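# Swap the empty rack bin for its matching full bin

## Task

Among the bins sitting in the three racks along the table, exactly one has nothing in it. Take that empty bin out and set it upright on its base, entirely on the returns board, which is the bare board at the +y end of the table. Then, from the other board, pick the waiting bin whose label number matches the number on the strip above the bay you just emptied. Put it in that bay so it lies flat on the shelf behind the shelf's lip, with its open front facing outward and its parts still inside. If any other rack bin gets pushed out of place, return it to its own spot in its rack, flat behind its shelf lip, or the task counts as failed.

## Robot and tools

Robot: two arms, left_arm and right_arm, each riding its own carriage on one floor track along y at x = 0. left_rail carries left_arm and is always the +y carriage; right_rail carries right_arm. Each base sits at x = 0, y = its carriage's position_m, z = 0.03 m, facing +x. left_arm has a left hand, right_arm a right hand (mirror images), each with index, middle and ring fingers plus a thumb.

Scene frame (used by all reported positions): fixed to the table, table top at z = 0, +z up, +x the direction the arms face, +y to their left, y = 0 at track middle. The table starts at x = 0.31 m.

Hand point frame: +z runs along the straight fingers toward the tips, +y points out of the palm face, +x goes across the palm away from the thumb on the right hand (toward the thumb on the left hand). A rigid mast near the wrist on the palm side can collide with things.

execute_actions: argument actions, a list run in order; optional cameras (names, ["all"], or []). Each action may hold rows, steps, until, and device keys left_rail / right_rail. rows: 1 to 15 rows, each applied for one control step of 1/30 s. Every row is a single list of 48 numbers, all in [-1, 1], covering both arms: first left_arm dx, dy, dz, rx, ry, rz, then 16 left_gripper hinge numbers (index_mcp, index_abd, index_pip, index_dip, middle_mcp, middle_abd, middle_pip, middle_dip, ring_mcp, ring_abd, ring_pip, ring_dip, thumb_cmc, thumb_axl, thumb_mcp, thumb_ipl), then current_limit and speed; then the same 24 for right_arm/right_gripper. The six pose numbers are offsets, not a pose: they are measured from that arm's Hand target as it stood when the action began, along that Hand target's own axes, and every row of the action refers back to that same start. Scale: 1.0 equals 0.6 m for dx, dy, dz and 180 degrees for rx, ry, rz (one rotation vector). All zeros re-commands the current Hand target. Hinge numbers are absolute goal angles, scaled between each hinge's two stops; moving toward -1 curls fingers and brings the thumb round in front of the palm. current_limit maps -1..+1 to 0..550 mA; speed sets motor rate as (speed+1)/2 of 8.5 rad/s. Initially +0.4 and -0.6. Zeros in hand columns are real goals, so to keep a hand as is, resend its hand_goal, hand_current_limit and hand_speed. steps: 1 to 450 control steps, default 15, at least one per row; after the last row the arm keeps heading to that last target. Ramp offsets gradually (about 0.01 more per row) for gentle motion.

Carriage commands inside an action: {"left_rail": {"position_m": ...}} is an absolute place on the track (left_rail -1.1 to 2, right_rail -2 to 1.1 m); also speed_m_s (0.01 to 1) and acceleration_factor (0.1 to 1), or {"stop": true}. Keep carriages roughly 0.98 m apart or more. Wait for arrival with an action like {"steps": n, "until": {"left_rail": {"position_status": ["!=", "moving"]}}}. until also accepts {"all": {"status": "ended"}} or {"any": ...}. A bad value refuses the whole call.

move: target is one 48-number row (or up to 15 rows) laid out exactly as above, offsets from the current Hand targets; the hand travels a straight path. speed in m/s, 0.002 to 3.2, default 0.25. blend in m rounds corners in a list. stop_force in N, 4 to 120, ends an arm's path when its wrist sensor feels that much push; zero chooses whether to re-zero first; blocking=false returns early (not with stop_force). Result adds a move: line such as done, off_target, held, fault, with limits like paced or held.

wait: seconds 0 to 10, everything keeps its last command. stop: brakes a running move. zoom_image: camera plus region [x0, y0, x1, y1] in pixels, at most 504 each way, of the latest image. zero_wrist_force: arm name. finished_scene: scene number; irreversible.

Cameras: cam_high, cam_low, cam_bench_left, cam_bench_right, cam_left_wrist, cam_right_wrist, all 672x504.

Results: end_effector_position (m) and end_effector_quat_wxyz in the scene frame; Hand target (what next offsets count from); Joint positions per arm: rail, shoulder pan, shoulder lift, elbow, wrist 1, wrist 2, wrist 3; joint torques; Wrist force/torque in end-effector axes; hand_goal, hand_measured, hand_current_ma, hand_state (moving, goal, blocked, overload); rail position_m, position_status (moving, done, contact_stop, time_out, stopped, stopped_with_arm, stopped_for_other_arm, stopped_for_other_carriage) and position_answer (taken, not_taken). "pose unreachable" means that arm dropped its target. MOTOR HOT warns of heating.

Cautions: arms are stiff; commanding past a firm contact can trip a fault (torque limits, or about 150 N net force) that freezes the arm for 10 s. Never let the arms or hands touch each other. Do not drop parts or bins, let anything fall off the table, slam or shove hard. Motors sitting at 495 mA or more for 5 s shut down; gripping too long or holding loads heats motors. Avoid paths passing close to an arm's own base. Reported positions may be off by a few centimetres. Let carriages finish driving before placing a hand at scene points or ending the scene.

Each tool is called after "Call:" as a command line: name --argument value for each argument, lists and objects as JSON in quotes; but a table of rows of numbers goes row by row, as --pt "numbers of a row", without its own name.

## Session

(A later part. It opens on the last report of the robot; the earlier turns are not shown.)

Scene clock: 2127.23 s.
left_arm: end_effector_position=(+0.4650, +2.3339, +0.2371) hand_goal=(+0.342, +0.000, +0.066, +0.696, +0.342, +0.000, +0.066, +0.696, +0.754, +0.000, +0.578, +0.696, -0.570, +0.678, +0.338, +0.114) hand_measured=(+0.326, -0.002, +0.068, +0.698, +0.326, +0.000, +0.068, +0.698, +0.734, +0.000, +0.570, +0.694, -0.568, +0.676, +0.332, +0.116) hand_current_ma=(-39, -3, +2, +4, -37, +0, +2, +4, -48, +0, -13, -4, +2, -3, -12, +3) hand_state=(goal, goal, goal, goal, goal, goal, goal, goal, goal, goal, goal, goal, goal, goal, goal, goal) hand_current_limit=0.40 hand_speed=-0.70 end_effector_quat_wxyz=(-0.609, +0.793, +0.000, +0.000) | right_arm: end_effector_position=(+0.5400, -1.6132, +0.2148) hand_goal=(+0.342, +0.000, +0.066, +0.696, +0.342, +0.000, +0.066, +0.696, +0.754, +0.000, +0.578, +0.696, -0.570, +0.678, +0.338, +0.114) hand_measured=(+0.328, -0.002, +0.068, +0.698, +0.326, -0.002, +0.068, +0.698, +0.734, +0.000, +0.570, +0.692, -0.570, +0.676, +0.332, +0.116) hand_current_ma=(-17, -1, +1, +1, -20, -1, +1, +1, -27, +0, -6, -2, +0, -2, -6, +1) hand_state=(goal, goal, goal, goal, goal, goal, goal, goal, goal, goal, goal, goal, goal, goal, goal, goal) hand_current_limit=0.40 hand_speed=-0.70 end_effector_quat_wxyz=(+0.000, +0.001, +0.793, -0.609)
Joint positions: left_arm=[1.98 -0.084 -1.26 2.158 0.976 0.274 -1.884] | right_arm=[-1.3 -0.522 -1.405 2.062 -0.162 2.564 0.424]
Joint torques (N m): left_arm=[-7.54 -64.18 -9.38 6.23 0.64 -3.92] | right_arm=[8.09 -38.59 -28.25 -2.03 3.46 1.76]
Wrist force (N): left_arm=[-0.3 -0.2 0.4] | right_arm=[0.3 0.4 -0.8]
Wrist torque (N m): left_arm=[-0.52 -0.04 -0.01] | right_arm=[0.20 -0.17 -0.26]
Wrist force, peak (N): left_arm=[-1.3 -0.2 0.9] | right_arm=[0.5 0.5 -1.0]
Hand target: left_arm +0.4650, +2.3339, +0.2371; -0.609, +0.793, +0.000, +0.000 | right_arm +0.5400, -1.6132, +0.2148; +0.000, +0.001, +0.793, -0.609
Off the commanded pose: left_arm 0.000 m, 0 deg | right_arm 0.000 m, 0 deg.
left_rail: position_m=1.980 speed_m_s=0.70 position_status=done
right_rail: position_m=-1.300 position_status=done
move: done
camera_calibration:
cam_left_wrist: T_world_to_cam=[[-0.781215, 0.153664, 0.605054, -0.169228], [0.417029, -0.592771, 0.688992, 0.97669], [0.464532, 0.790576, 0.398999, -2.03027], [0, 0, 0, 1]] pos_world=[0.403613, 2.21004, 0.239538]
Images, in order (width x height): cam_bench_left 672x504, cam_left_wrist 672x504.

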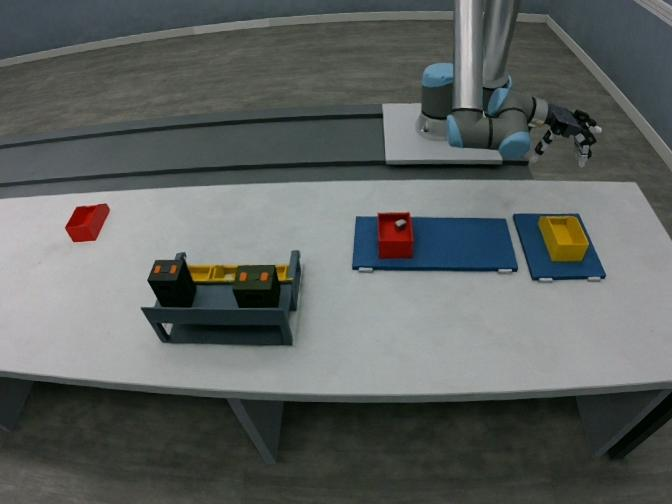

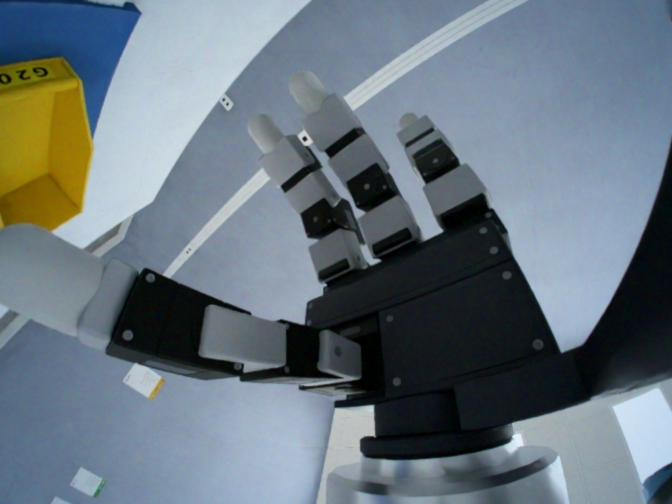

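Call:
zoom_image --camera "cam_bench_left" --region '[50, 190, 130, 260]'

Call:
execute_actions --actions '[{"left_rail":{"position_m":2.0,"speed_m_s":0.7,"acceleration_factor":0.3},"steps":60,"until":{"left_rail":{"position_status":["!=","moving"]}}},{"right_rail":{"position_m":0.93,"speed_m_s":1.0,"acceleration_factor":0.6},"steps":300,"until":{"right_rail":{"position_status":["!=","moving"]}}}]' --cameras '["cam_right_wrist","cam_high"]'

Call:
zoom_image --camera "cam_high" --region '[230, 100, 380, 250]'

Scaled by 6.300.

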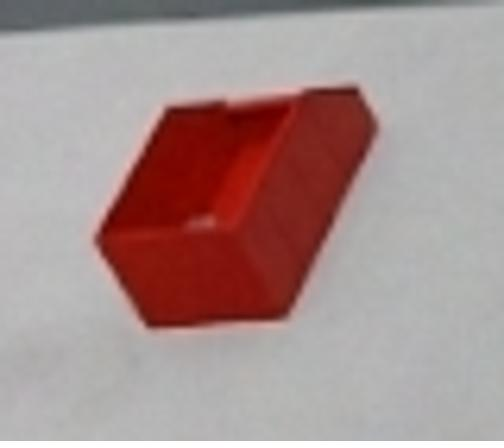

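Scene clock: 2142.60 s.
left_arm: end_effector_position=(+0.4650, +2.3536, +0.2371) hand_goal=(+0.342, +0.000, +0.066, +0.696, +0.342, +0.000, +0.066, +0.696, +0.754, +0.000, +0.578, +0.696, -0.570, +0.678, +0.338, +0.114) hand_measured=(+0.326, -0.002, +0.068, +0.698, +0.326, +0.000, +0.068, +0.698, +0.734, +0.000, +0.570, +0.694, -0.568, +0.676, +0.332, +0.116) hand_current_ma=(-39, -3, +2, +4, -37, +0, +2, +4, -48, +0, -13, -4, +2, -3, -11, +3) hand_state=(goal, goal, goal, goal, goal, goal, goal, goal, goal, goal, goal, goal, goal, goal, goal, goal) hand_current_limit=0.40 hand_speed=-0.70 end_effector_quat_wxyz=(-0.609, +0.793, +0.000, +0.000) | right_arm: end_effector_position=(+0.5400, +0.6168, +0.2148) hand_goal=(+0.342, +0.000, +0.066, +0.696, +0.342, +0.000, +0.066, +0.696, +0.754, +0.000, +0.578, +0.696, -0.570, +0.678, +0.338, +0.114) hand_measured=(+0.328, -0.002, +0.068, +0.698, +0.328, -0.002, +0.068, +0.698, +0.734, +0.000, +0.570, +0.692, -0.570, +0.676, +0.332, +0.116) hand_current_ma=(-17, -1, +1, +1, -19, -1, +1, +1, -27, +0, -6, -2, +0, -2, -5, +1) hand_state=(goal, goal, goal, goal, goal, goal, goal, goal, goal, goal, goal, goal, goal, goal, goal, goal) hand_current_limit=0.40 hand_speed=-0.70 end_effector_quat_wxyz=(+0.000, +0.001, +0.793, -0.609)
Joint positions: left_arm=[2 -0.084 -1.26 2.158 0.976 0.274 -1.885] | right_arm=[0.93 -0.522 -1.405 2.062 -0.162 2.564 0.424]
Joint torques (N m): left_arm=[7.92 -44.63 -11.65 6.72 -0.44 -3.51] | right_arm=[1.36 -52.28 -38.56 -1.7 3.5 1.65]
Wrist force (N): left_arm=[-0.4 0.1 0.2] | right_arm=[0.4 0.5 -0.5]
Wrist torque (N m): left_arm=[-0.47 -0.03 -0.03] | right_arm=[0.17 -0.19 -0.25]
Wrist force, peak (N): left_arm=[-0.4 -0.2 1.1] | right_arm=[0.5 0.6 -1.6]
Hand target: left_arm +0.4650, +2.3536, +0.2371; -0.609, +0.793, +0.000, +0.000 | right_arm +0.5400, +0.6168, +0.2148; +0.000, +0.001, +0.793, -0.609
Off the commanded pose: left_arm 0.000 m, 0 deg | right_arm 0.000 m, 0 deg.
left_rail: position_m=2.000 speed_m_s=0.70 position_status=done
right_rail: position_m=0.930 position_status=done
camera_calibration:
cam_right_wrist: T_world_to_cam=[[0.779525, 0.154999, -0.60689, -0.35378], [0.443656, 0.547332, 0.709645, -0.776054], [0.442165, -0.822437, 0.357893, 0.318362], [0, 0, 0, 1]] pos_world=[0.479313, 0.741427, 0.222078]
Images, in order (width x height): cam_high 672x504, cam_right_wrist 672x504.

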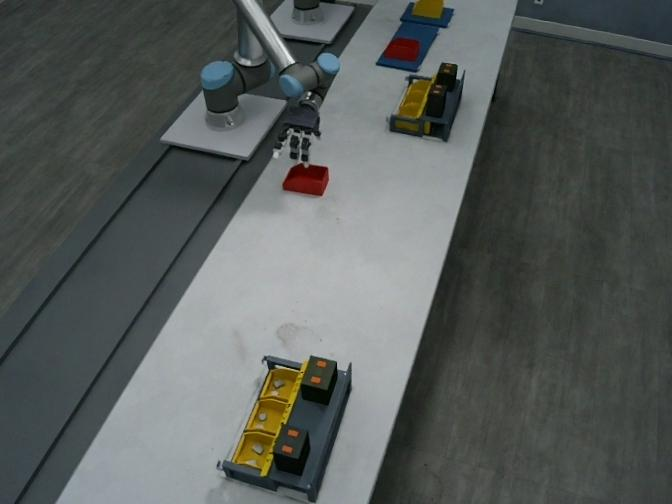

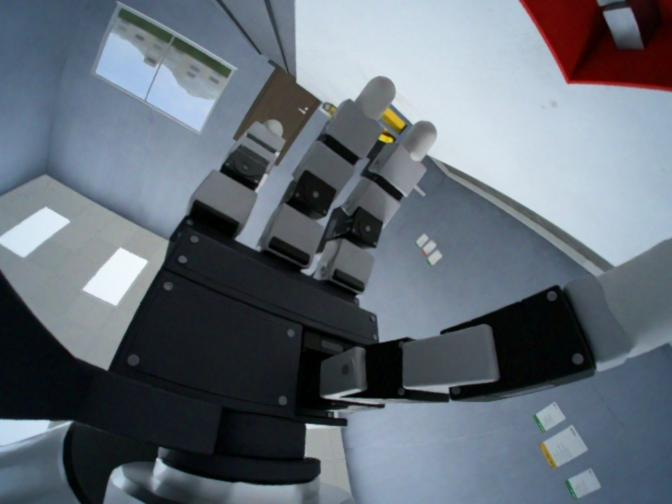

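Scaled by 3.360.

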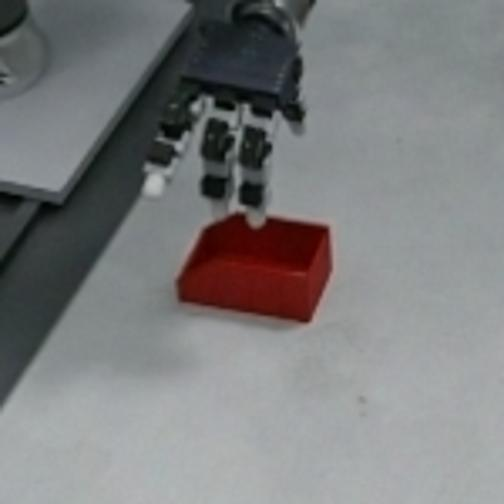

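Call:
move --target '[0,0,0,0,0,0,0.342,0,0.0657,0.696,0.342,0,0.0657,0.696,0.754,0,0.577,0.696,-0.571,0.677,0.337,0.1135,0.4,-0.7,-0.0083,0.1967,0.039,0,0,0,0.342,0,0.0657,0.696,0.342,0,0.0657,0.696,0.754,0,0.577,0.696,-0.571,0.677,0.337,0.1135,0.4,-0.7]' --speed 0.08 --stop_force 10

Call:
execute_actions --actions '[{"rows":[[0,0,0,0,0,0,0.342,0,0.0657,0.696,0.342,0,0.0657,0.696,0.754,0,0.577,0.696,-0.571,0.677,0.337,0.1135,0.4,-0.7,0,0,0,0,0,0,0.15,0,0.0657,0.696,0.15,0,0.0657,0.696,0.754,0,0.577,0.696,-0.571,0.677,0.14,0.1135,0.4,-0.7]],"steps":40},{"rows":[[0,0,0,0,0,0,0.342,0,0.0657,0.696,0.342,0,0.0657,0.696,0.754,0,0.577,0.696,-0.571,0.677,0.337,0.1135,0.4,-0.7,0,0,0,0,0,0,-0.068,0,0.0657,0.696,-0.068,0,0.0657,0.696,0.754,0,0.577,0.696,-0.571,0.677,-0.112,0.1135,0.75,-0.7]],"steps":45}]' --cameras '["cam_right_wrist"]'

Call:
move --target '[0,0,0,0,0,0,0.342,0,0.0657,0.696,0.342,0,0.0657,0.696,0.754,0,0.577,0.696,-0.571,0.677,0.337,0.1135,0.4,-0.7,0,-0.0644,-0.0173,0,0,0,-0.068,0,0.0657,0.696,-0.068,0,0.0657,0.696,0.754,0,0.577,0.696,-0.571,0.677,-0.112,0.1135,0.75,-0.7]' --speed 0.03 --cameras '["cam_right_wrist","cam_high","cam_bench_left"]'

Call:
zoom_image --camera "cam_bench_left" --region '[40, 140, 160, 260]'

Call:
zoom_image --camera "cam_high" --region '[230, 100, 380, 250]'

Scene clock: 2238.03 s.
left_arm: end_effector_position=(+0.4650, +2.3536, +0.2371) hand_goal=(+0.342, +0.000, +0.066, +0.696, +0.342, +0.000, +0.066, +0.696, +0.754, +0.000, +0.578, +0.696, -0.570, +0.678, +0.338, +0.114) hand_measured=(+0.326, -0.002, +0.068, +0.698, +0.326, +0.000, +0.068, +0.698, +0.734, +0.000, +0.570, +0.694, -0.568, +0.676, +0.332, +0.116) hand_current_ma=(-39, -3, +2, +4, -37, +0, +2, +4, -48, +0, -13, -4, +2, -3, -11, +3) hand_state=(goal, goal, goal, goal, goal, goal, goal, goal, goal, goal, goal, goal, goal, goal, goal, goal) hand_current_limit=0.40 hand_speed=-0.70 end_effector_quat_wxyz=(-0.609, +0.793, +0.000, +0.000) | right_arm: end_effector_position=(+0.5450, +0.6248, +0.0947) hand_goal=(+0.342, +0.000, +0.066, +0.696, +0.342, +0.000, +0.066, +0.696, +0.754, +0.000, +0.578, +0.696, -0.570, +0.678, +0.338, +0.114) hand_measured=(+0.328, -0.002, +0.068, +0.698, +0.328, -0.002, +0.068, +0.698, +0.734, +0.000, +0.570, +0.692, -0.570, +0.676, +0.332, +0.116) hand_current_ma=(-17, -1, +1, +1, -19, -1, +1, +1, -27, +0, -6, -2, +0, -2, -5, +1) hand_state=(goal, goal, goal, goal, goal, goal, goal, goal, goal, goal, goal, goal, goal, goal, goal, goal) hand_current_limit=0.40 hand_speed=-0.70 end_effector_quat_wxyz=(+0.000, +0.001, +0.793, -0.609)
Joint positions: left_arm=[2 -0.084 -1.26 2.158 0.976 0.274 -1.885] | right_arm=[0.93 -0.504 -1.239 2.13 -0.383 2.58 0.441]
Joint torques (N m): left_arm=[8.02 -44.41 -13.7 6.68 -1.87 -3.71] | right_arm=[12.52 -44.37 -18.66 -2.41 4.15 -1.17]
Wrist force (N): left_arm=[-0.4 -0.2 0.6] | right_arm=[0.3 0.6 -0.5]
Wrist torque (N m): left_arm=[-0.53 -0.03 -0.03] | right_arm=[0.19 -0.19 -0.27]
Wrist force, peak (N): left_arm=[-0.7 0.2 0.8] | right_arm=[0.6 1.1 -0.4]
Hand target: left_arm +0.4650, +2.3536, +0.2371; -0.609, +0.793, +0.000, +0.000 | right_arm +0.5450, +0.6248, +0.0947; +0.000, +0.001, +0.793, -0.609
Off the commanded pose: left_arm 0.000 m, 0 deg | right_arm 0.000 m, 0 deg.
left_rail: position_m=2.000 speed_m_s=0.70 position_status=done
right_rail: position_m=0.930 position_status=done
move: done

Scene clock: 2241.07 s.
left_arm: end_effector_position=(+0.4650, +2.3536, +0.2371) hand_goal=(+0.342, +0.000, +0.066, +0.696, +0.342, +0.000, +0.066, +0.696, +0.754, +0.000, +0.578, +0.696, -0.570, +0.678, +0.338, +0.114) hand_measured=(+0.326, -0.002, +0.068, +0.698, +0.326, +0.000, +0.068, +0.698, +0.734, +0.000, +0.570, +0.694, -0.568, +0.676, +0.332, +0.116) hand_current_ma=(-39, -3, +2, +4, -37, +0, +2, +4, -48, +0, -13, -4, +2, -3, -11, +3) hand_state=(goal, goal, goal, goal, goal, goal, goal, goal, goal, goal, goal, goal, goal, goal, goal, goal) hand_current_limit=0.40 hand_speed=-0.70 end_effector_quat_wxyz=(-0.609, +0.793, +0.000, +0.000) | right_arm: end_effector_position=(+0.5450, +0.6248, +0.0947) hand_goal=(-0.068, +0.000, +0.066, +0.696, -0.068, +0.000, +0.066, +0.696, +0.754, +0.000, +0.578, +0.696, -0.570, +0.678, -0.112, +0.114) hand_measured=(+0.140, -0.002, +0.100, +0.710, +0.162, -0.002, +0.092, +0.706, +0.734, +0.000, +0.570, +0.692, -0.570, +0.676, +0.180, +0.136) hand_current_ma=(+481, -1, +58, +15, +481, -1, +41, +9, -27, +0, -6, -2, +0, -1, +481, +48) hand_state=(blocked, goal, blocked, goal, blocked, goal, blocked, goal, goal, goal, goal, goal, goal, goal, blocked, blocked) hand_current_limit=0.75 hand_speed=-0.70 end_effector_quat_wxyz=(+0.000, +0.001, +0.793, -0.609)
Joint positions: left_arm=[2 -0.084 -1.26 2.158 0.976 0.274 -1.885] | right_arm=[0.93 -0.504 -1.239 2.13 -0.383 2.58 0.441]
Joint torques (N m): left_arm=[7.81 -45.67 -15.13 6.64 -2.47 -3.46] | right_arm=[-0.27 -42.68 -22.62 4.48 -1.17 -1.22]
Wrist force (N): left_arm=[-0.4 0.1 0.8] | right_arm=[0.5 -6.2 -0.2]
Wrist torque (N m): left_arm=[-0.51 -0.02 -0.03] | right_arm=[0.26 -0.28 -0.23]
Wrist force, peak (N): left_arm=[-0.8 0.1 0.8] | right_arm=[0.6 -6.9 -0.4]
Hand target: left_arm +0.4650, +2.3536, +0.2371; -0.609, +0.793, +0.000, +0.000 | right_arm +0.5450, +0.6248, +0.0947; +0.000, +0.001, +0.793, -0.609
Off the commanded pose: left_arm 0.000 m, 0 deg | right_arm 0.000 m, 0 deg.
left_rail: position_m=2.000 speed_m_s=0.70 position_status=done
right_rail: position_m=0.930 position_status=done
camera_calibration:
cam_right_wrist: T_world_to_cam=[[0.779552, 0.154949, -0.606869, -0.431722], [0.443625, 0.54739, 0.70962, -0.697519], [0.442149, -0.822408, 0.35798, 0.365655], [0, 0, 0, 1]] pos_world=[0.484313, 0.749427, 0.102078]
Images, in order (width x height): cam_right_wrist 672x504.

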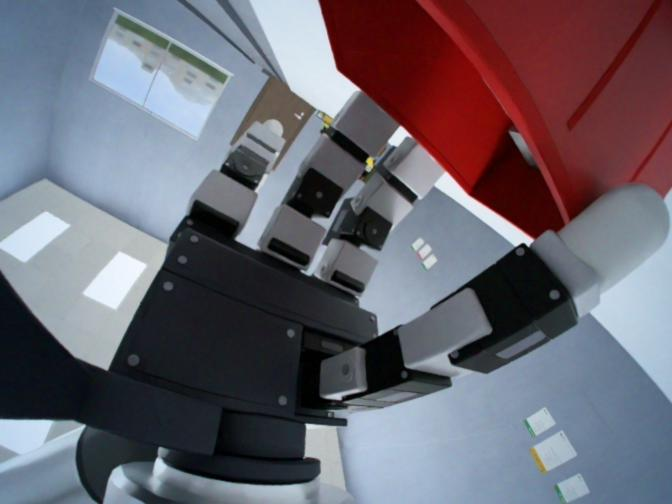

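Scene clock: 2242.80 s.
left_arm: end_effector_position=(+0.4650, +2.3536, +0.2371) hand_goal=(+0.342, +0.000, +0.066, +0.696, +0.342, +0.000, +0.066, +0.696, +0.754, +0.000, +0.578, +0.696, -0.570, +0.678, +0.338, +0.114) hand_measured=(+0.326, -0.002, +0.068, +0.698, +0.326, +0.000, +0.068, +0.698, +0.734, +0.000, +0.570, +0.694, -0.568, +0.676, +0.332, +0.116) hand_current_ma=(-39, -3, +2, +4, -37, +0, +2, +4, -48, +0, -13, -4, +2, -3, -11, +3) hand_state=(goal, goal, goal, goal, goal, goal, goal, goal, goal, goal, goal, goal, goal, goal, goal, goal) hand_current_limit=0.40 hand_speed=-0.70 end_effector_quat_wxyz=(-0.609, +0.793, +0.000, +0.000) | right_arm: end_effector_position=(+0.5450, +0.6248, +0.1347) hand_goal=(-0.068, +0.000, +0.066, +0.696, -0.068, +0.000, +0.066, +0.696, +0.754, +0.000, +0.578, +0.696, -0.570, +0.678, -0.112, +0.114) hand_measured=(+0.112, -0.004, +0.116, +0.720, +0.128, -0.006, +0.104, +0.714, +0.734, +0.000, +0.570, +0.692, -0.552, +0.680, +0.180, +0.156) hand_current_ma=(+481, -2, +101, +35, +481, -4, +65, +22, -27, +0, -6, -2, +22, +0, +481, +125) hand_state=(blocked, goal, blocked, blocked, blocked, goal, blocked, goal, goal, goal, goal, goal, goal, goal, blocked, blocked) hand_current_limit=0.75 hand_speed=-0.70 end_effector_quat_wxyz=(+0.000, +0.001, +0.793, -0.609)
Joint positions: left_arm=[2 -0.084 -1.26 2.158 0.976 0.274 -1.885] | right_arm=[0.93 -0.504 -1.296 2.109 -0.305 2.58 0.441]
Joint torques (N m): left_arm=[7.86 -44.87 -15.97 6.52 -2.99 -3.43] | right_arm=[1.1 -66.15 -40.94 4.26 0.37 1.39]
Wrist force (N): left_arm=[-0.3 -0.1 0.6] | right_arm=[0.7 4.4 0.6]
Wrist torque (N m): left_arm=[-0.53 -0.05 -0.02] | right_arm=[0.28 -0.22 -0.28]
Wrist force, peak (N): left_arm=[-0.8 -0.3 0.7] | right_arm=[0.1 -6.2 -0.5]
Hand target: left_arm +0.4650, +2.3536, +0.2371; -0.609, +0.793, +0.000, +0.000 | right_arm +0.5450, +0.6248, +0.1347; +0.000, +0.001, +0.793, -0.609
Off the commanded pose: left_arm 0.000 m, 0 deg | right_arm 0.000 m, 0 deg.
left_rail: position_m=2.000 speed_m_s=0.70 position_status=done
right_rail: position_m=0.930 position_status=done
move: done
camera_calibration:
cam_right_wrist: T_world_to_cam=[[0.779525, 0.154999, -0.60689, -0.407529], [0.443656, 0.547332, 0.709645, -0.725808], [0.442165, -0.822437, 0.357893, 0.351398], [0, 0, 0, 1]] pos_world=[0.484313, 0.749427, 0.141978]
Images, in order (width x height): cam_high 672x504, cam_bench_left 672x504, cam_right_wrist 672x504.

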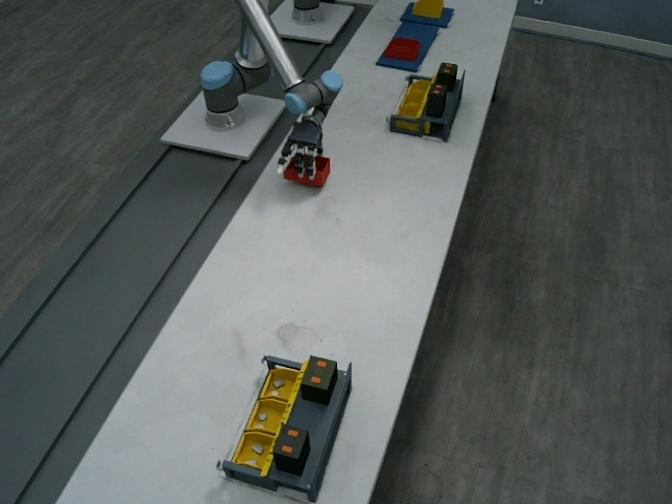

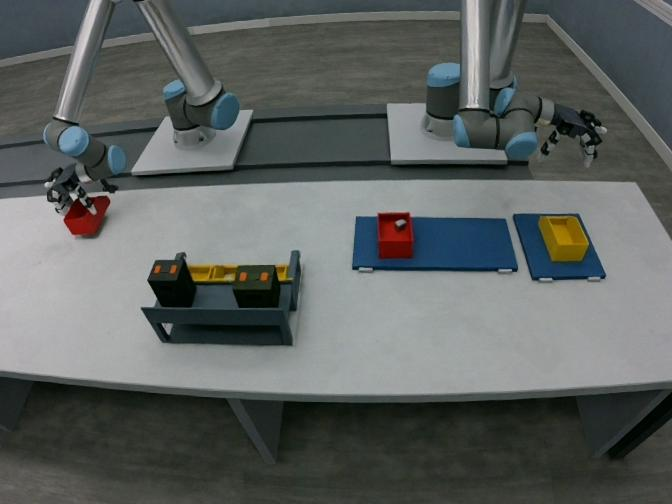

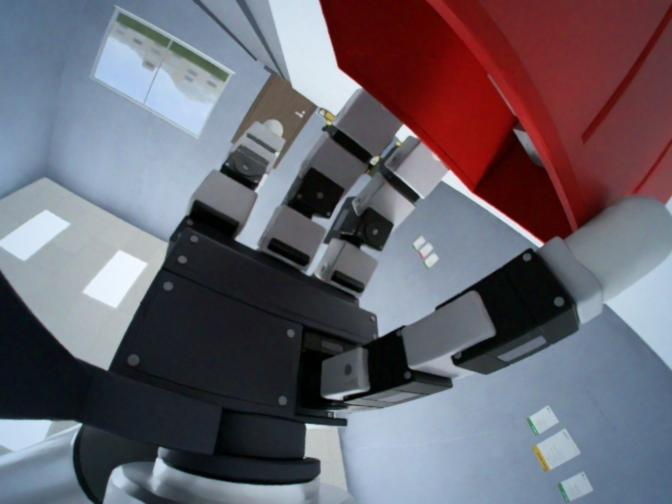

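Scaled by 4.200.

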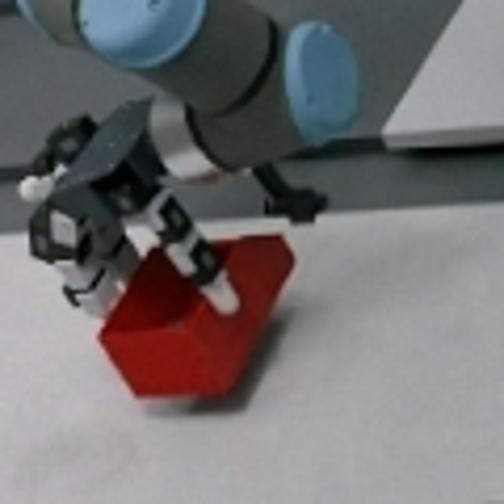

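Scaled by 3.360.

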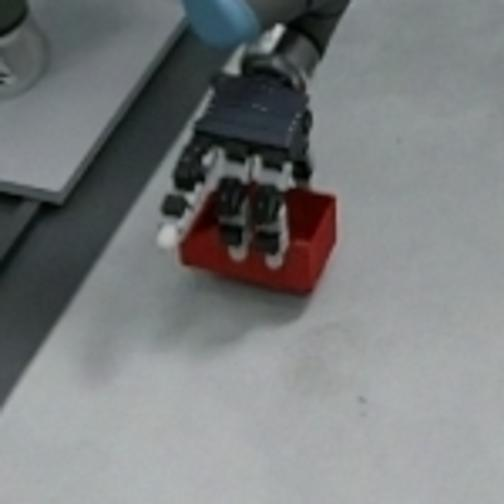

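Call:
move --target '[0,0,0,0,0,0,0.342,0,0.0657,0.696,0.342,0,0.0657,0.696,0.754,0,0.577,0.696,-0.571,0.677,0.337,0.1135,0.4,-0.7,0,0.0644,0.0173,0,0,0,-0.068,0,0.0657,0.696,-0.068,0,0.0657,0.696,0.754,0,0.577,0.696,-0.571,0.677,-0.112,0.1135,0.7,-0.7]' --speed 0.04

Call:
execute_actions --actions '[{"rows":[[0,0,0,0,0,0,0.342,0,0.0657,0.696,0.342,0,0.0657,0.696,0.754,0,0.577,0.696,-0.571,0.677,0.337,0.1135,0.4,-0.7,0,0,0,0,0,0,0.342,0,0.0657,0.696,0.342,0,0.0657,0.696,0.754,0,0.577,0.696,-0.571,0.677,0.337,0.1135,0.4,-0.8]],"steps":50}]'

Call:
move --target '[0,0,0,0,0,0,0.342,0,0.0657,0.696,0.342,0,0.0657,0.696,0.754,0,0.577,0.696,-0.571,0.677,0.337,0.1135,0.4,-0.7,0.025,0.0048,0.0013,0,0,0,0.342,0,0.0657,0.696,0.342,0,0.0657,0.696,0.754,0,0.577,0.696,-0.571,0.677,0.337,0.1135,0.4,-0.7]' --speed 0.05

Call:
execute_actions --actions '[{"rows":[[0,0,0,0,0,0,0.342,0,0.0657,0.696,0.342,0,0.0657,0.696,0.754,0,0.577,0.696,-0.571,0.677,0.337,0.1135,0.4,-0.7,0,0,0,0,0,0,0.15,0,0.0657,0.696,0.15,0,0.0657,0.696,0.754,0,0.577,0.696,-0.571,0.677,0.14,0.1135,0.4,-0.7]],"steps":40},{"rows":[[0,0,0,0,0,0,0.342,0,0.0657,0.696,0.342,0,0.0657,0.696,0.754,0,0.577,0.696,-0.571,0.677,0.337,0.1135,0.4,-0.7,0,0,0,0,0,0,-0.068,0,0.0657,0.696,-0.068,0,0.0657,0.696,0.754,0,0.577,0.696,-0.571,0.677,-0.112,0.1135,0.75,-0.7]],"steps":45}]'

Call:
move --target '[0,0,0,0,0,0,0.342,0,0.0657,0.696,0.342,0,0.0657,0.696,0.754,0,0.577,0.696,-0.571,0.677,0.337,0.1135,0.4,-0.7,0,-0.0966,-0.0259,0,0,0,-0.068,0,0.0657,0.696,-0.068,0,0.0657,0.696,0.754,0,0.577,0.696,-0.571,0.677,-0.112,0.1135,0.75,-0.7]' --speed 0.03 --cameras '["cam_right_wrist","cam_high","cam_bench_left"]'

Call:
zoom_image --camera "cam_bench_left" --region '[40, 140, 160, 260]'

Call:
zoom_image --camera "cam_high" --region '[230, 100, 380, 250]'

Scene clock: 2282.70 s.
left_arm: end_effector_position=(+0.4650, +2.3536, +0.2371) hand_goal=(+0.342, +0.000, +0.066, +0.696, +0.342, +0.000, +0.066, +0.696, +0.754, +0.000, +0.578, +0.696, -0.570, +0.678, +0.338, +0.114) hand_measured=(+0.326, -0.002, +0.068, +0.698, +0.326, +0.000, +0.068, +0.698, +0.734, +0.000, +0.570, +0.694, -0.568, +0.676, +0.332, +0.116) hand_current_ma=(-39, -3, +2, +4, -37, +0, +2, +4, -48, +0, -13, -4, +2, -3, -11, +3) hand_state=(goal, goal, goal, goal, goal, goal, goal, goal, goal, goal, goal, goal, goal, goal, goal, goal) hand_current_limit=0.40 hand_speed=-0.70 end_effector_quat_wxyz=(-0.609, +0.793, +0.000, +0.000) | right_arm: end_effector_position=(+0.5450, +0.6248, +0.0948) hand_goal=(-0.068, +0.000, +0.066, +0.696, -0.068, +0.000, +0.066, +0.696, +0.754, +0.000, +0.578, +0.696, -0.570, +0.678, -0.112, +0.114) hand_measured=(+0.108, -0.006, +0.116, +0.720, +0.120, -0.006, +0.104, +0.716, +0.734, +0.000, +0.570, +0.692, -0.552, +0.680, +0.184, +0.160) hand_current_ma=(+466, -3, +101, +35, +467, -4, +69, +26, -27, +0, -6, -2, +23, +1, +468, +143) hand_state=(blocked, goal, blocked, blocked, blocked, goal, blocked, goal, goal, goal, goal, goal, goal, goal, blocked, blocked) hand_current_limit=0.70 hand_speed=-0.70 end_effector_quat_wxyz=(+0.000, +0.001, +0.793, -0.609)
Joint positions: left_arm=[2 -0.084 -1.26 2.158 0.976 0.274 -1.885] | right_arm=[0.93 -0.504 -1.239 2.13 -0.383 2.58 0.441]
Joint torques (N m): left_arm=[7.74 -45.67 -17.91 6.43 -3.97 -3.75] | right_arm=[7.79 -41.63 -16.72 -2.23 2.18 -1.74]
Wrist force (N): left_arm=[-0.4 -0.1 0.5] | right_arm=[-0.3 -4.1 -4.1]
Wrist torque (N m): left_arm=[-0.52 -0.03 -0.03] | right_arm=[0.23 -0.26 -0.26]
Wrist force, peak (N): left_arm=[-0.4 -0.3 0.9] | right_arm=[-0.1 -4.6 -3.9]
Hand target: left_arm +0.4650, +2.3536, +0.2371; -0.609, +0.793, +0.000, +0.000 | right_arm +0.5450, +0.6248, +0.0947; +0.000, +0.001, +0.793, -0.609
Off the commanded pose: left_arm 0.000 m, 0 deg | right_arm 0.000 m, 0 deg.
left_rail: position_m=2.000 speed_m_s=0.70 position_status=done
right_rail: position_m=0.930 position_status=done
move: done

Scene clock: 2284.57 s.
left_arm: end_effector_position=(+0.4650, +2.3536, +0.2371) hand_goal=(+0.342, +0.000, +0.066, +0.696, +0.342, +0.000, +0.066, +0.696, +0.754, +0.000, +0.578, +0.696, -0.570, +0.678, +0.338, +0.114) hand_measured=(+0.326, -0.002, +0.068, +0.698, +0.326, +0.000, +0.068, +0.698, +0.734, +0.000, +0.570, +0.694, -0.568, +0.676, +0.332, +0.116) hand_current_ma=(-39, -3, +2, +4, -37, +0, +2, +4, -48, +0, -13, -4, +2, -3, -11, +3) hand_state=(goal, goal, goal, goal, goal, goal, goal, goal, goal, goal, goal, goal, goal, goal, goal, goal) hand_current_limit=0.40 hand_speed=-0.70 end_effector_quat_wxyz=(-0.609, +0.793, +0.000, +0.000) | right_arm: end_effector_position=(+0.5450, +0.6248, +0.0947) hand_goal=(+0.342, +0.000, +0.066, +0.696, +0.342, +0.000, +0.066, +0.696, +0.754, +0.000, +0.578, +0.696, -0.570, +0.678, +0.338, +0.114) hand_measured=(+0.326, -0.002, +0.068, +0.698, +0.326, -0.002, +0.068, +0.698, +0.734, +0.000, +0.570, +0.692, -0.568, +0.680, +0.332, +0.116) hand_current_ma=(-20, -1, +1, +1, -23, -1, +1, +1, -27, +0, -6, -2, +1, +1, -7, +1) hand_state=(goal, goal, goal, goal, goal, goal, goal, goal, goal, goal, goal, goal, goal, goal, goal, goal) hand_current_limit=0.40 hand_speed=-0.80 end_effector_quat_wxyz=(+0.000, +0.001, +0.793, -0.609)
Joint positions: left_arm=[2 -0.084 -1.26 2.158 0.976 0.274 -1.885] | right_arm=[0.93 -0.504 -1.239 2.13 -0.383 2.58 0.441]
Joint torques (N m): left_arm=[7.3 -44.22 -18.36 6.52 -3.81 -3.61] | right_arm=[-0.31 -54.43 -30.26 -2.53 -1.08 -1.02]
Wrist force (N): left_arm=[-0.2 -0.2 0.7] | right_arm=[0.7 0.6 -0.4]
Wrist torque (N m): left_arm=[-0.55 -0.06 -0.01] | right_arm=[0.19 -0.24 -0.22]
Wrist force, peak (N): left_arm=[-0.7 0.1 0.9] | right_arm=[0.0 -4.4 -2.5]
Hand target: left_arm +0.4650, +2.3536, +0.2371; -0.609, +0.793, +0.000, +0.000 | right_arm +0.5450, +0.6248, +0.0947; +0.000, +0.001, +0.793, -0.609
Off the commanded pose: left_arm 0.000 m, 0 deg | right_arm 0.000 m, 0 deg.
left_rail: position_m=2.000 speed_m_s=0.70 position_status=done
right_rail: position_m=0.930 position_status=done

Scene clock: 2285.43 s.
left_arm: end_effector_position=(+0.4650, +2.3536, +0.2371) hand_goal=(+0.342, +0.000, +0.066, +0.696, +0.342, +0.000, +0.066, +0.696, +0.754, +0.000, +0.578, +0.696, -0.570, +0.678, +0.338, +0.114) hand_measured=(+0.326, -0.002, +0.068, +0.698, +0.326, +0.000, +0.068, +0.698, +0.734, +0.000, +0.570, +0.694, -0.568, +0.676, +0.332, +0.116) hand_current_ma=(-39, -3, +2, +4, -37, +0, +2, +4, -48, +0, -13, -4, +2, -3, -11, +3) hand_state=(goal, goal, goal, goal, goal, goal, goal, goal, goal, goal, goal, goal, goal, goal, goal, goal) hand_current_limit=0.40 hand_speed=-0.70 end_effector_quat_wxyz=(-0.609, +0.793, +0.000, +0.000) | right_arm: end_effector_position=(+0.5301, +0.6248, +0.0918) hand_goal=(+0.342, +0.000, +0.066, +0.696, +0.342, +0.000, +0.066, +0.696, +0.754, +0.000, +0.578, +0.696, -0.570, +0.678, +0.338, +0.114) hand_measured=(+0.326, -0.002, +0.068, +0.698, +0.326, -0.002, +0.068, +0.698, +0.734, +0.000, +0.570, +0.692, -0.568, +0.680, +0.332, +0.116) hand_current_ma=(-20, -1, +1, +1, -23, -1, +1, +1, -27, +0, -6, -2, +1, +1, -6, +1) hand_state=(goal, goal, goal, goal, goal, goal, goal, goal, goal, goal, goal, goal, goal, goal, goal, goal) hand_current_limit=0.40 hand_speed=-0.70 end_effector_quat_wxyz=(+0.000, +0.001, +0.793, -0.609)
Joint positions: left_arm=[2 -0.084 -1.26 2.158 0.976 0.274 -1.885] | right_arm=[0.93 -0.518 -1.255 2.162 -0.41 2.567 0.428]
Joint torques (N m): left_arm=[8.16 -44.49 -18.9 6.55 -3.74 -3.69] | right_arm=[-9.63 -61.94 -18.71 -3.18 -2.14 -1.39]
Wrist force (N): left_arm=[-0.2 -0.1 0.7] | right_arm=[0.3 0.4 -0.2]
Wrist torque (N m): left_arm=[-0.52 -0.05 -0.01] | right_arm=[0.15 -0.18 -0.10]
Wrist force, peak (N): left_arm=[-0.5 0.3 0.9] | right_arm=[0.9 0.7 -0.3]
Hand target: left_arm +0.4650, +2.3536, +0.2371; -0.609, +0.793, +0.000, +0.000 | right_arm +0.5300, +0.6248, +0.0917; +0.000, +0.001, +0.793, -0.609
Off the commanded pose: left_arm 0.000 m, 0 deg | right_arm 0.000 m, 0 deg.
left_rail: position_m=2.000 speed_m_s=0.70 position_status=done
right_rail: position_m=0.930 position_status=done
move: done

Scene clock: 2288.47 s.
left_arm: end_effector_position=(+0.4650, +2.3536, +0.2371) hand_goal=(+0.342, +0.000, +0.066, +0.696, +0.342, +0.000, +0.066, +0.696, +0.754, +0.000, +0.578, +0.696, -0.570, +0.678, +0.338, +0.114) hand_measured=(+0.326, -0.002, +0.068, +0.698, +0.326, +0.000, +0.068, +0.698, +0.734, +0.000, +0.570, +0.694, -0.568, +0.676, +0.332, +0.116) hand_current_ma=(-39, -3, +2, +4, -37, +0, +2, +4, -48, +0, -13, -4, +2, -3, -11, +3) hand_state=(goal, goal, goal, goal, goal, goal, goal, goal, goal, goal, goal, goal, goal, goal, goal, goal) hand_current_limit=0.40 hand_speed=-0.70 end_effector_quat_wxyz=(-0.609, +0.793, +0.000, +0.000) | right_arm: end_effector_position=(+0.5300, +0.6248, +0.0917) hand_goal=(-0.068, +0.000, +0.066, +0.696, -0.068, +0.000, +0.066, +0.696, +0.754, +0.000, +0.578, +0.696, -0.570, +0.678, -0.112, +0.114) hand_measured=(+0.132, -0.002, +0.100, +0.710, +0.140, -0.002, +0.094, +0.708, +0.734, +0.000, +0.570, +0.692, -0.568, +0.680, +0.196, +0.132) hand_current_ma=(+481, -1, +59, +16, +481, -1, +45, +13, -27, +0, -6, -2, +1, +1, +481, +35) hand_state=(blocked, goal, blocked, goal, blocked, goal, blocked, goal, goal, goal, goal, goal, goal, goal, blocked, goal) hand_current_limit=0.75 hand_speed=-0.70 end_effector_quat_wxyz=(+0.000, +0.001, +0.793, -0.609)
Joint positions: left_arm=[2 -0.084 -1.26 2.158 0.976 0.274 -1.885] | right_arm=[0.93 -0.518 -1.256 2.162 -0.41 2.567 0.428]
Joint torques (N m): left_arm=[8.06 -43.77 -20.34 6.5 -3.93 -3.64] | right_arm=[-2.79 -51.52 -18.65 4.8 -0.57 -1.53]
Wrist force (N): left_arm=[-0.2 -0.1 0.6] | right_arm=[-0.1 -7.2 -0.4]
Wrist torque (N m): left_arm=[-0.51 -0.06 -0.01] | right_arm=[0.19 -0.19 -0.07]
Wrist force, peak (N): left_arm=[-0.6 -0.5 0.7] | right_arm=[0.3 -7.5 -0.1]
Hand target: left_arm +0.4650, +2.3536, +0.2371; -0.609, +0.793, +0.000, +0.000 | right_arm +0.5300, +0.6248, +0.0917; +0.000, +0.001, +0.793, -0.609
Off the commanded pose: left_arm 0.000 m, 0 deg | right_arm 0.000 m, 0 deg.
left_rail: position_m=2.000 speed_m_s=0.70 position_status=done
right_rail: position_m=0.930 position_status=done

Scene clock: 2290.87 s.
left_arm: end_effector_position=(+0.4650, +2.3536, +0.2371) hand_goal=(+0.342, +0.000, +0.066, +0.696, +0.342, +0.000, +0.066, +0.696, +0.754, +0.000, +0.578, +0.696, -0.570, +0.678, +0.338, +0.114) hand_measured=(+0.326, -0.002, +0.068, +0.698, +0.326, +0.000, +0.068, +0.698, +0.734, +0.000, +0.570, +0.694, -0.568, +0.676, +0.332, +0.116) hand_current_ma=(-39, -3, +2, +4, -37, +0, +2, +4, -48, +0, -13, -4, +2, -3, -11, +3) hand_state=(goal, goal, goal, goal, goal, goal, goal, goal, goal, goal, goal, goal, goal, goal, goal, goal) hand_current_limit=0.40 hand_speed=-0.70 end_effector_quat_wxyz=(-0.609, +0.793, +0.000, +0.000) | right_arm: end_effector_position=(+0.5300, +0.6248, +0.1517) hand_goal=(-0.068, +0.000, +0.066, +0.696, -0.068, +0.000, +0.066, +0.696, +0.754, +0.000, +0.578, +0.696, -0.570, +0.678, -0.112, +0.114) hand_measured=(+0.094, -0.002, +0.116, +0.722, +0.106, -0.008, +0.102, +0.716, +0.734, +0.000, +0.570, +0.692, -0.552, +0.680, +0.196, +0.156) hand_current_ma=(+481, -1, +102, +38, +481, -7, +64, +25, -27, +0, -6, -2, +23, +1, +481, +123) hand_state=(blocked, goal, blocked, blocked, blocked, goal, blocked, goal, goal, goal, goal, goal, goal, goal, blocked, blocked) hand_current_limit=0.75 hand_speed=-0.70 end_effector_quat_wxyz=(+0.000, +0.001, +0.793, -0.609)
Joint positions: left_arm=[2 -0.084 -1.26 2.158 0.976 0.274 -1.885] | right_arm=[0.93 -0.518 -1.343 2.129 -0.289 2.567 0.427]
Joint torques (N m): left_arm=[9.37 -45.5 -21.01 6.49 -3.83 -3.8] | right_arm=[-6.69 -63.45 -40.87 4.62 -1.39 1.73]
Wrist force (N): left_arm=[-0.1 -0.1 0.5] | right_arm=[0.2 4.5 0.7]
Wrist torque (N m): left_arm=[-0.51 -0.07 0.00] | right_arm=[0.32 -0.15 -0.18]
Wrist force, peak (N): left_arm=[-0.3 0.0 1.2] | right_arm=[0.4 -7.1 -0.3]
Hand target: left_arm +0.4650, +2.3536, +0.2371; -0.609, +0.793, +0.000, +0.000 | right_arm +0.5300, +0.6248, +0.1517; +0.000, +0.001, +0.793, -0.609
Off the commanded pose: left_arm 0.000 m, 0 deg | right_arm 0.000 m, 0 deg.
left_rail: position_m=2.000 speed_m_s=0.70 position_status=done
right_rail: position_m=0.930 position_status=done
move: done
camera_calibration:
cam_right_wrist: T_world_to_cam=[[0.779525, 0.154999, -0.60689, -0.385519], [0.443656, 0.547332, 0.709645, -0.731218], [0.442165, -0.822437, 0.357893, 0.351946], [0, 0, 0, 1]] pos_world=[0.469313, 0.749427, 0.158978]
Images, in order (width x height): cam_high 672x504, cam_bench_left 672x504, cam_right_wrist 672x504.

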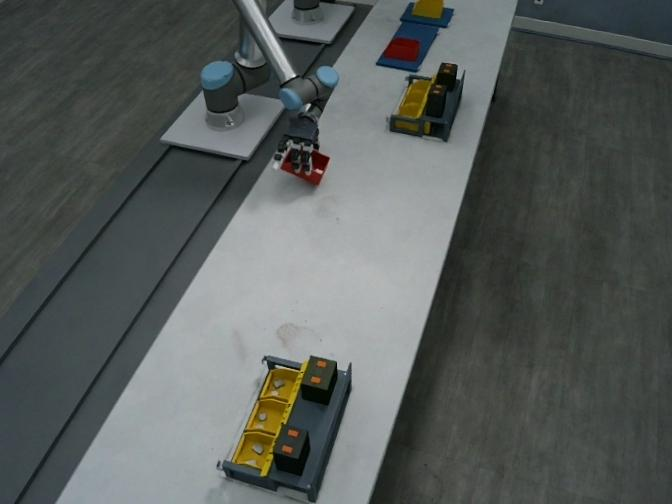

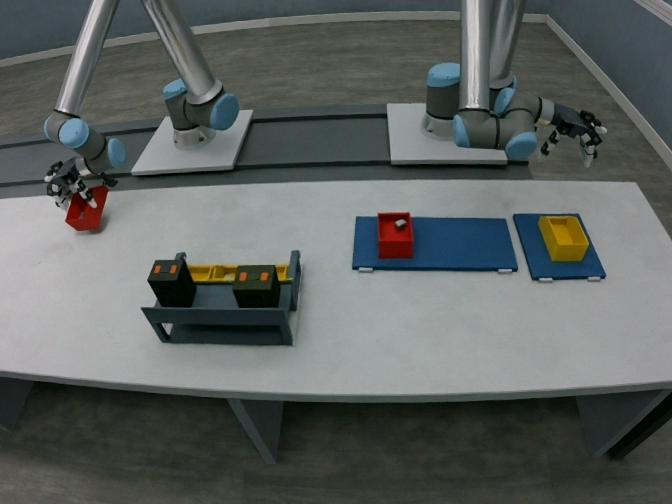

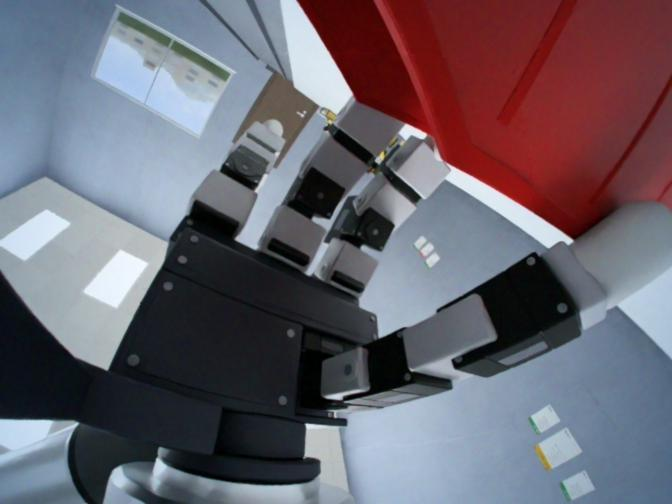

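Scaled by 4.200.

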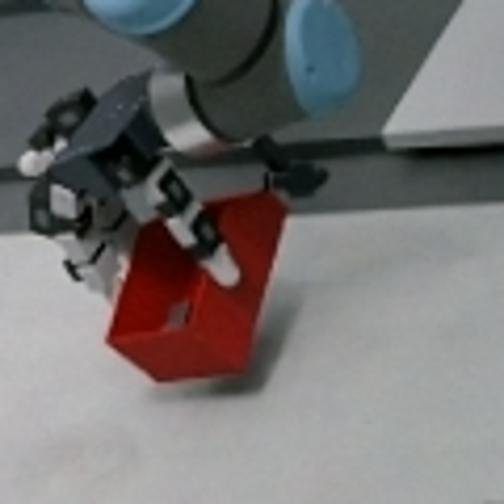

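Scaled by 3.360.

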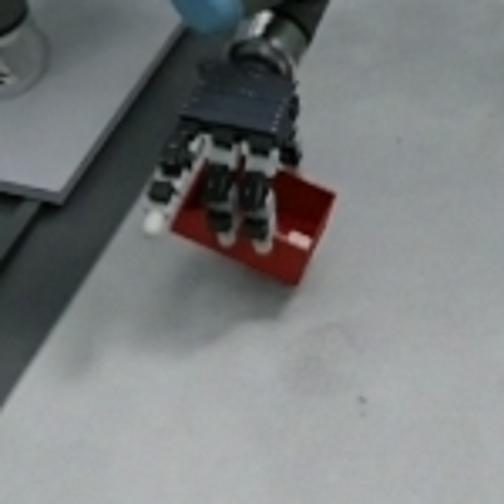

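Call:
move --target '[0,0,0,0,0,0,0.342,0,0.0657,0.696,0.342,0,0.0657,0.696,0.754,0,0.577,0.696,-0.571,0.677,0.337,0.1135,0.4,-0.7,0,-0.0644,-0.0173,0,0,0,-0.068,0,0.0657,0.696,-0.068,0,0.0657,0.696,0.754,0,0.577,0.696,-0.571,0.677,-0.112,0.1135,0.75,-0.7]' --speed 0.06

Call:
execute_actions --actions '[{"right_rail":{"position_m":-2.0,"speed_m_s":0.5,"acceleration_factor":0.15},"steps":400,"until":{"right_rail":{"position_status":["!=","moving"]}}}]' --cameras '["cam_right_wrist","cam_bench_right"]'

Call:
zoom_image --camera "cam_bench_right" --region '[180, 220, 380, 400]'

Scene clock: 2341.10 s.
left_arm: end_effector_position=(+0.4650, +2.3536, +0.2371) hand_goal=(+0.342, +0.000, +0.066, +0.696, +0.342, +0.000, +0.066, +0.696, +0.754, +0.000, +0.578, +0.696, -0.570, +0.678, +0.338, +0.114) hand_measured=(+0.326, -0.002, +0.068, +0.698, +0.326, +0.000, +0.068, +0.698, +0.734, +0.000, +0.570, +0.694, -0.568, +0.676, +0.332, +0.116) hand_current_ma=(-39, -3, +2, +4, -37, +0, +2, +4, -48, +0, -13, -4, +2, -3, -11, +3) hand_state=(goal, goal, goal, goal, goal, goal, goal, goal, goal, goal, goal, goal, goal, goal, goal, goal) hand_current_limit=0.40 hand_speed=-0.70 end_effector_quat_wxyz=(-0.609, +0.793, +0.000, +0.000) | right_arm: end_effector_position=(+0.5300, +0.6248, +0.1917) hand_goal=(-0.068, +0.000, +0.066, +0.696, -0.068, +0.000, +0.066, +0.696, +0.754, +0.000, +0.578, +0.696, -0.570, +0.678, -0.112, +0.114) hand_measured=(+0.094, -0.002, +0.116, +0.722, +0.106, -0.008, +0.102, +0.716, +0.734, +0.000, +0.570, +0.692, -0.552, +0.680, +0.196, +0.156) hand_current_ma=(+481, -1, +102, +38, +481, -7, +64, +25, -27, +0, -6, -2, +23, +1, +481, +123) hand_state=(blocked, goal, blocked, blocked, blocked, goal, blocked, goal, goal, goal, goal, goal, goal, goal, blocked, blocked) hand_current_limit=0.75 hand_speed=-0.70 end_effector_quat_wxyz=(+0.000, +0.001, +0.793, -0.609)
Joint positions: left_arm=[2 -0.084 -1.26 2.158 0.976 0.274 -1.885] | right_arm=[0.93 -0.518 -1.395 2.101 -0.209 2.567 0.428]
Joint torques (N m): left_arm=[8.04 -45.55 -22.73 6.53 -3.73 -3.73] | right_arm=[-2.8 -59.63 -44.54 4.37 0 2.04]
Wrist force (N): left_arm=[-0.5 -0.2 0.7] | right_arm=[0.6 4.2 0.6]
Wrist torque (N m): left_arm=[-0.55 -0.02 -0.04] | right_arm=[0.31 -0.21 -0.22]
Wrist force, peak (N): left_arm=[-0.8 -0.1 0.8] | right_arm=[0.7 5.2 0.9]
Hand target: left_arm +0.4650, +2.3536, +0.2371; -0.609, +0.793, +0.000, +0.000 | right_arm +0.5300, +0.6248, +0.1918; +0.000, +0.001, +0.793, -0.609
Off the commanded pose: left_arm 0.000 m, 0 deg | right_arm 0.000 m, 0 deg.
left_rail: position_m=2.000 speed_m_s=0.70 position_status=done
right_rail: position_m=0.930 position_status=done
move: done

Scene clock: 2350.23 s.
left_arm: end_effector_position=(+0.4650, +2.3536, +0.2371) hand_goal=(+0.342, +0.000, +0.066, +0.696, +0.342, +0.000, +0.066, +0.696, +0.754, +0.000, +0.578, +0.696, -0.570, +0.678, +0.338, +0.114) hand_measured=(+0.326, -0.002, +0.068, +0.698, +0.326, +0.000, +0.068, +0.698, +0.734, +0.000, +0.570, +0.694, -0.568, +0.676, +0.332, +0.116) hand_current_ma=(-39, -3, +2, +4, -37, +0, +2, +4, -48, +0, -13, -4, +2, -3, -11, +3) hand_state=(goal, goal, goal, goal, goal, goal, goal, goal, goal, goal, goal, goal, goal, goal, goal, goal) hand_current_limit=0.40 hand_speed=-0.70 end_effector_quat_wxyz=(-0.609, +0.793, +0.000, +0.000) | right_arm: end_effector_position=(+0.5300, -2.3049, +0.1918) hand_goal=(-0.068, +0.000, +0.066, +0.696, -0.068, +0.000, +0.066, +0.696, +0.754, +0.000, +0.578, +0.696, -0.570, +0.678, -0.112, +0.114) hand_measured=(+0.094, -0.002, +0.116, +0.722, +0.106, -0.008, +0.102, +0.716, +0.734, +0.000, +0.570, +0.692, -0.552, +0.680, +0.196, +0.156) hand_current_ma=(+481, -1, +102, +38, +481, -7, +64, +25, -27, +0, -6, -2, +24, +1, +481, +124) hand_state=(blocked, goal, blocked, blocked, blocked, goal, blocked, goal, goal, goal, goal, goal, goal, goal, blocked, blocked) hand_current_limit=0.75 hand_speed=-0.70 end_effector_quat_wxyz=(+0.000, +0.001, +0.793, -0.609)
Joint positions: left_arm=[2 -0.084 -1.26 2.158 0.976 0.274 -1.885] | right_arm=[-2 -0.518 -1.395 2.101 -0.209 2.567 0.428]
Joint torques (N m): left_arm=[8.12 -44.52 -26.92 6.59 -3.8 -3.91] | right_arm=[13.29 -58.04 -36.28 3.59 3.31 2.06]
Wrist force (N): left_arm=[-0.4 -0.1 0.7] | right_arm=[0.6 4.6 0.7]
Wrist torque (N m): left_arm=[-0.52 -0.03 -0.03] | right_arm=[0.34 -0.21 -0.22]
Wrist force, peak (N): left_arm=[-0.4 -0.5 0.9] | right_arm=[0.5 4.8 1.0]
Hand target: left_arm +0.4650, +2.3536, +0.2371; -0.609, +0.793, +0.000, +0.000 | right_arm +0.5300, -2.3049, +0.1918; +0.000, +0.001, +0.793, -0.609
Off the commanded pose: left_arm 0.000 m, 0 deg | right_arm 0.000 m, 0 deg.
left_rail: position_m=2.000 speed_m_s=0.70 position_status=done
right_rail: position_m=-2.000 speed_m_s=0.50 position_status=done
camera_calibration:
cam_right_wrist: T_world_to_cam=[[0.779525, 0.154999, -0.60689, 0.0929172], [0.443656, 0.547332, 0.709645, 0.843845], [0.442165, -0.822437, 0.357893, -2.0719], [0, 0, 0, 1]] pos_world=[0.469313, -2.18027, 0.199078]
Images, in order (width x height): cam_bench_right 672x504, cam_right_wrist 672x504.

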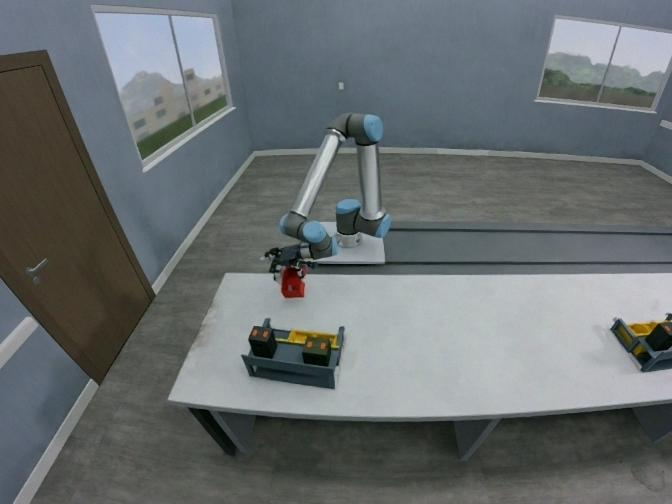

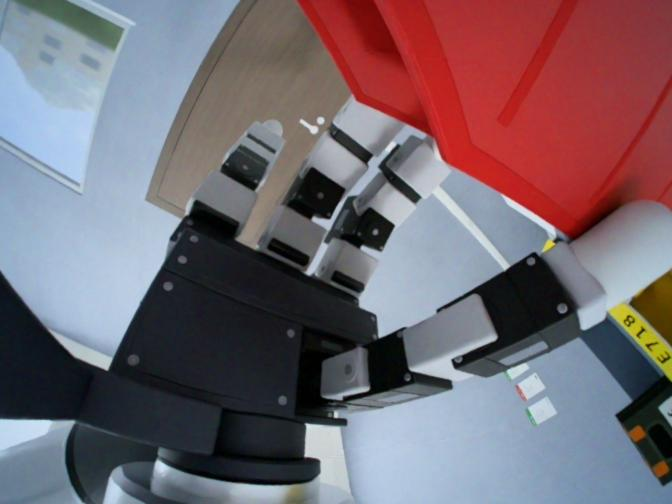

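Scaled by 2.520.

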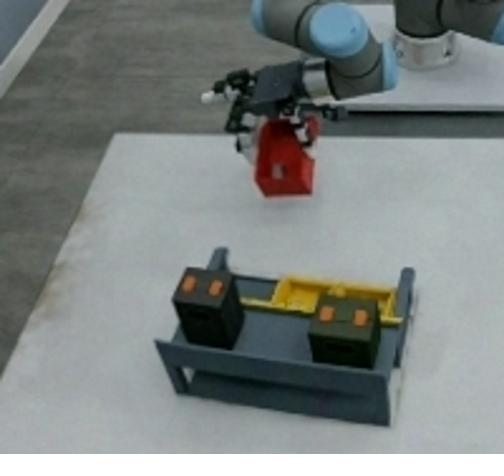

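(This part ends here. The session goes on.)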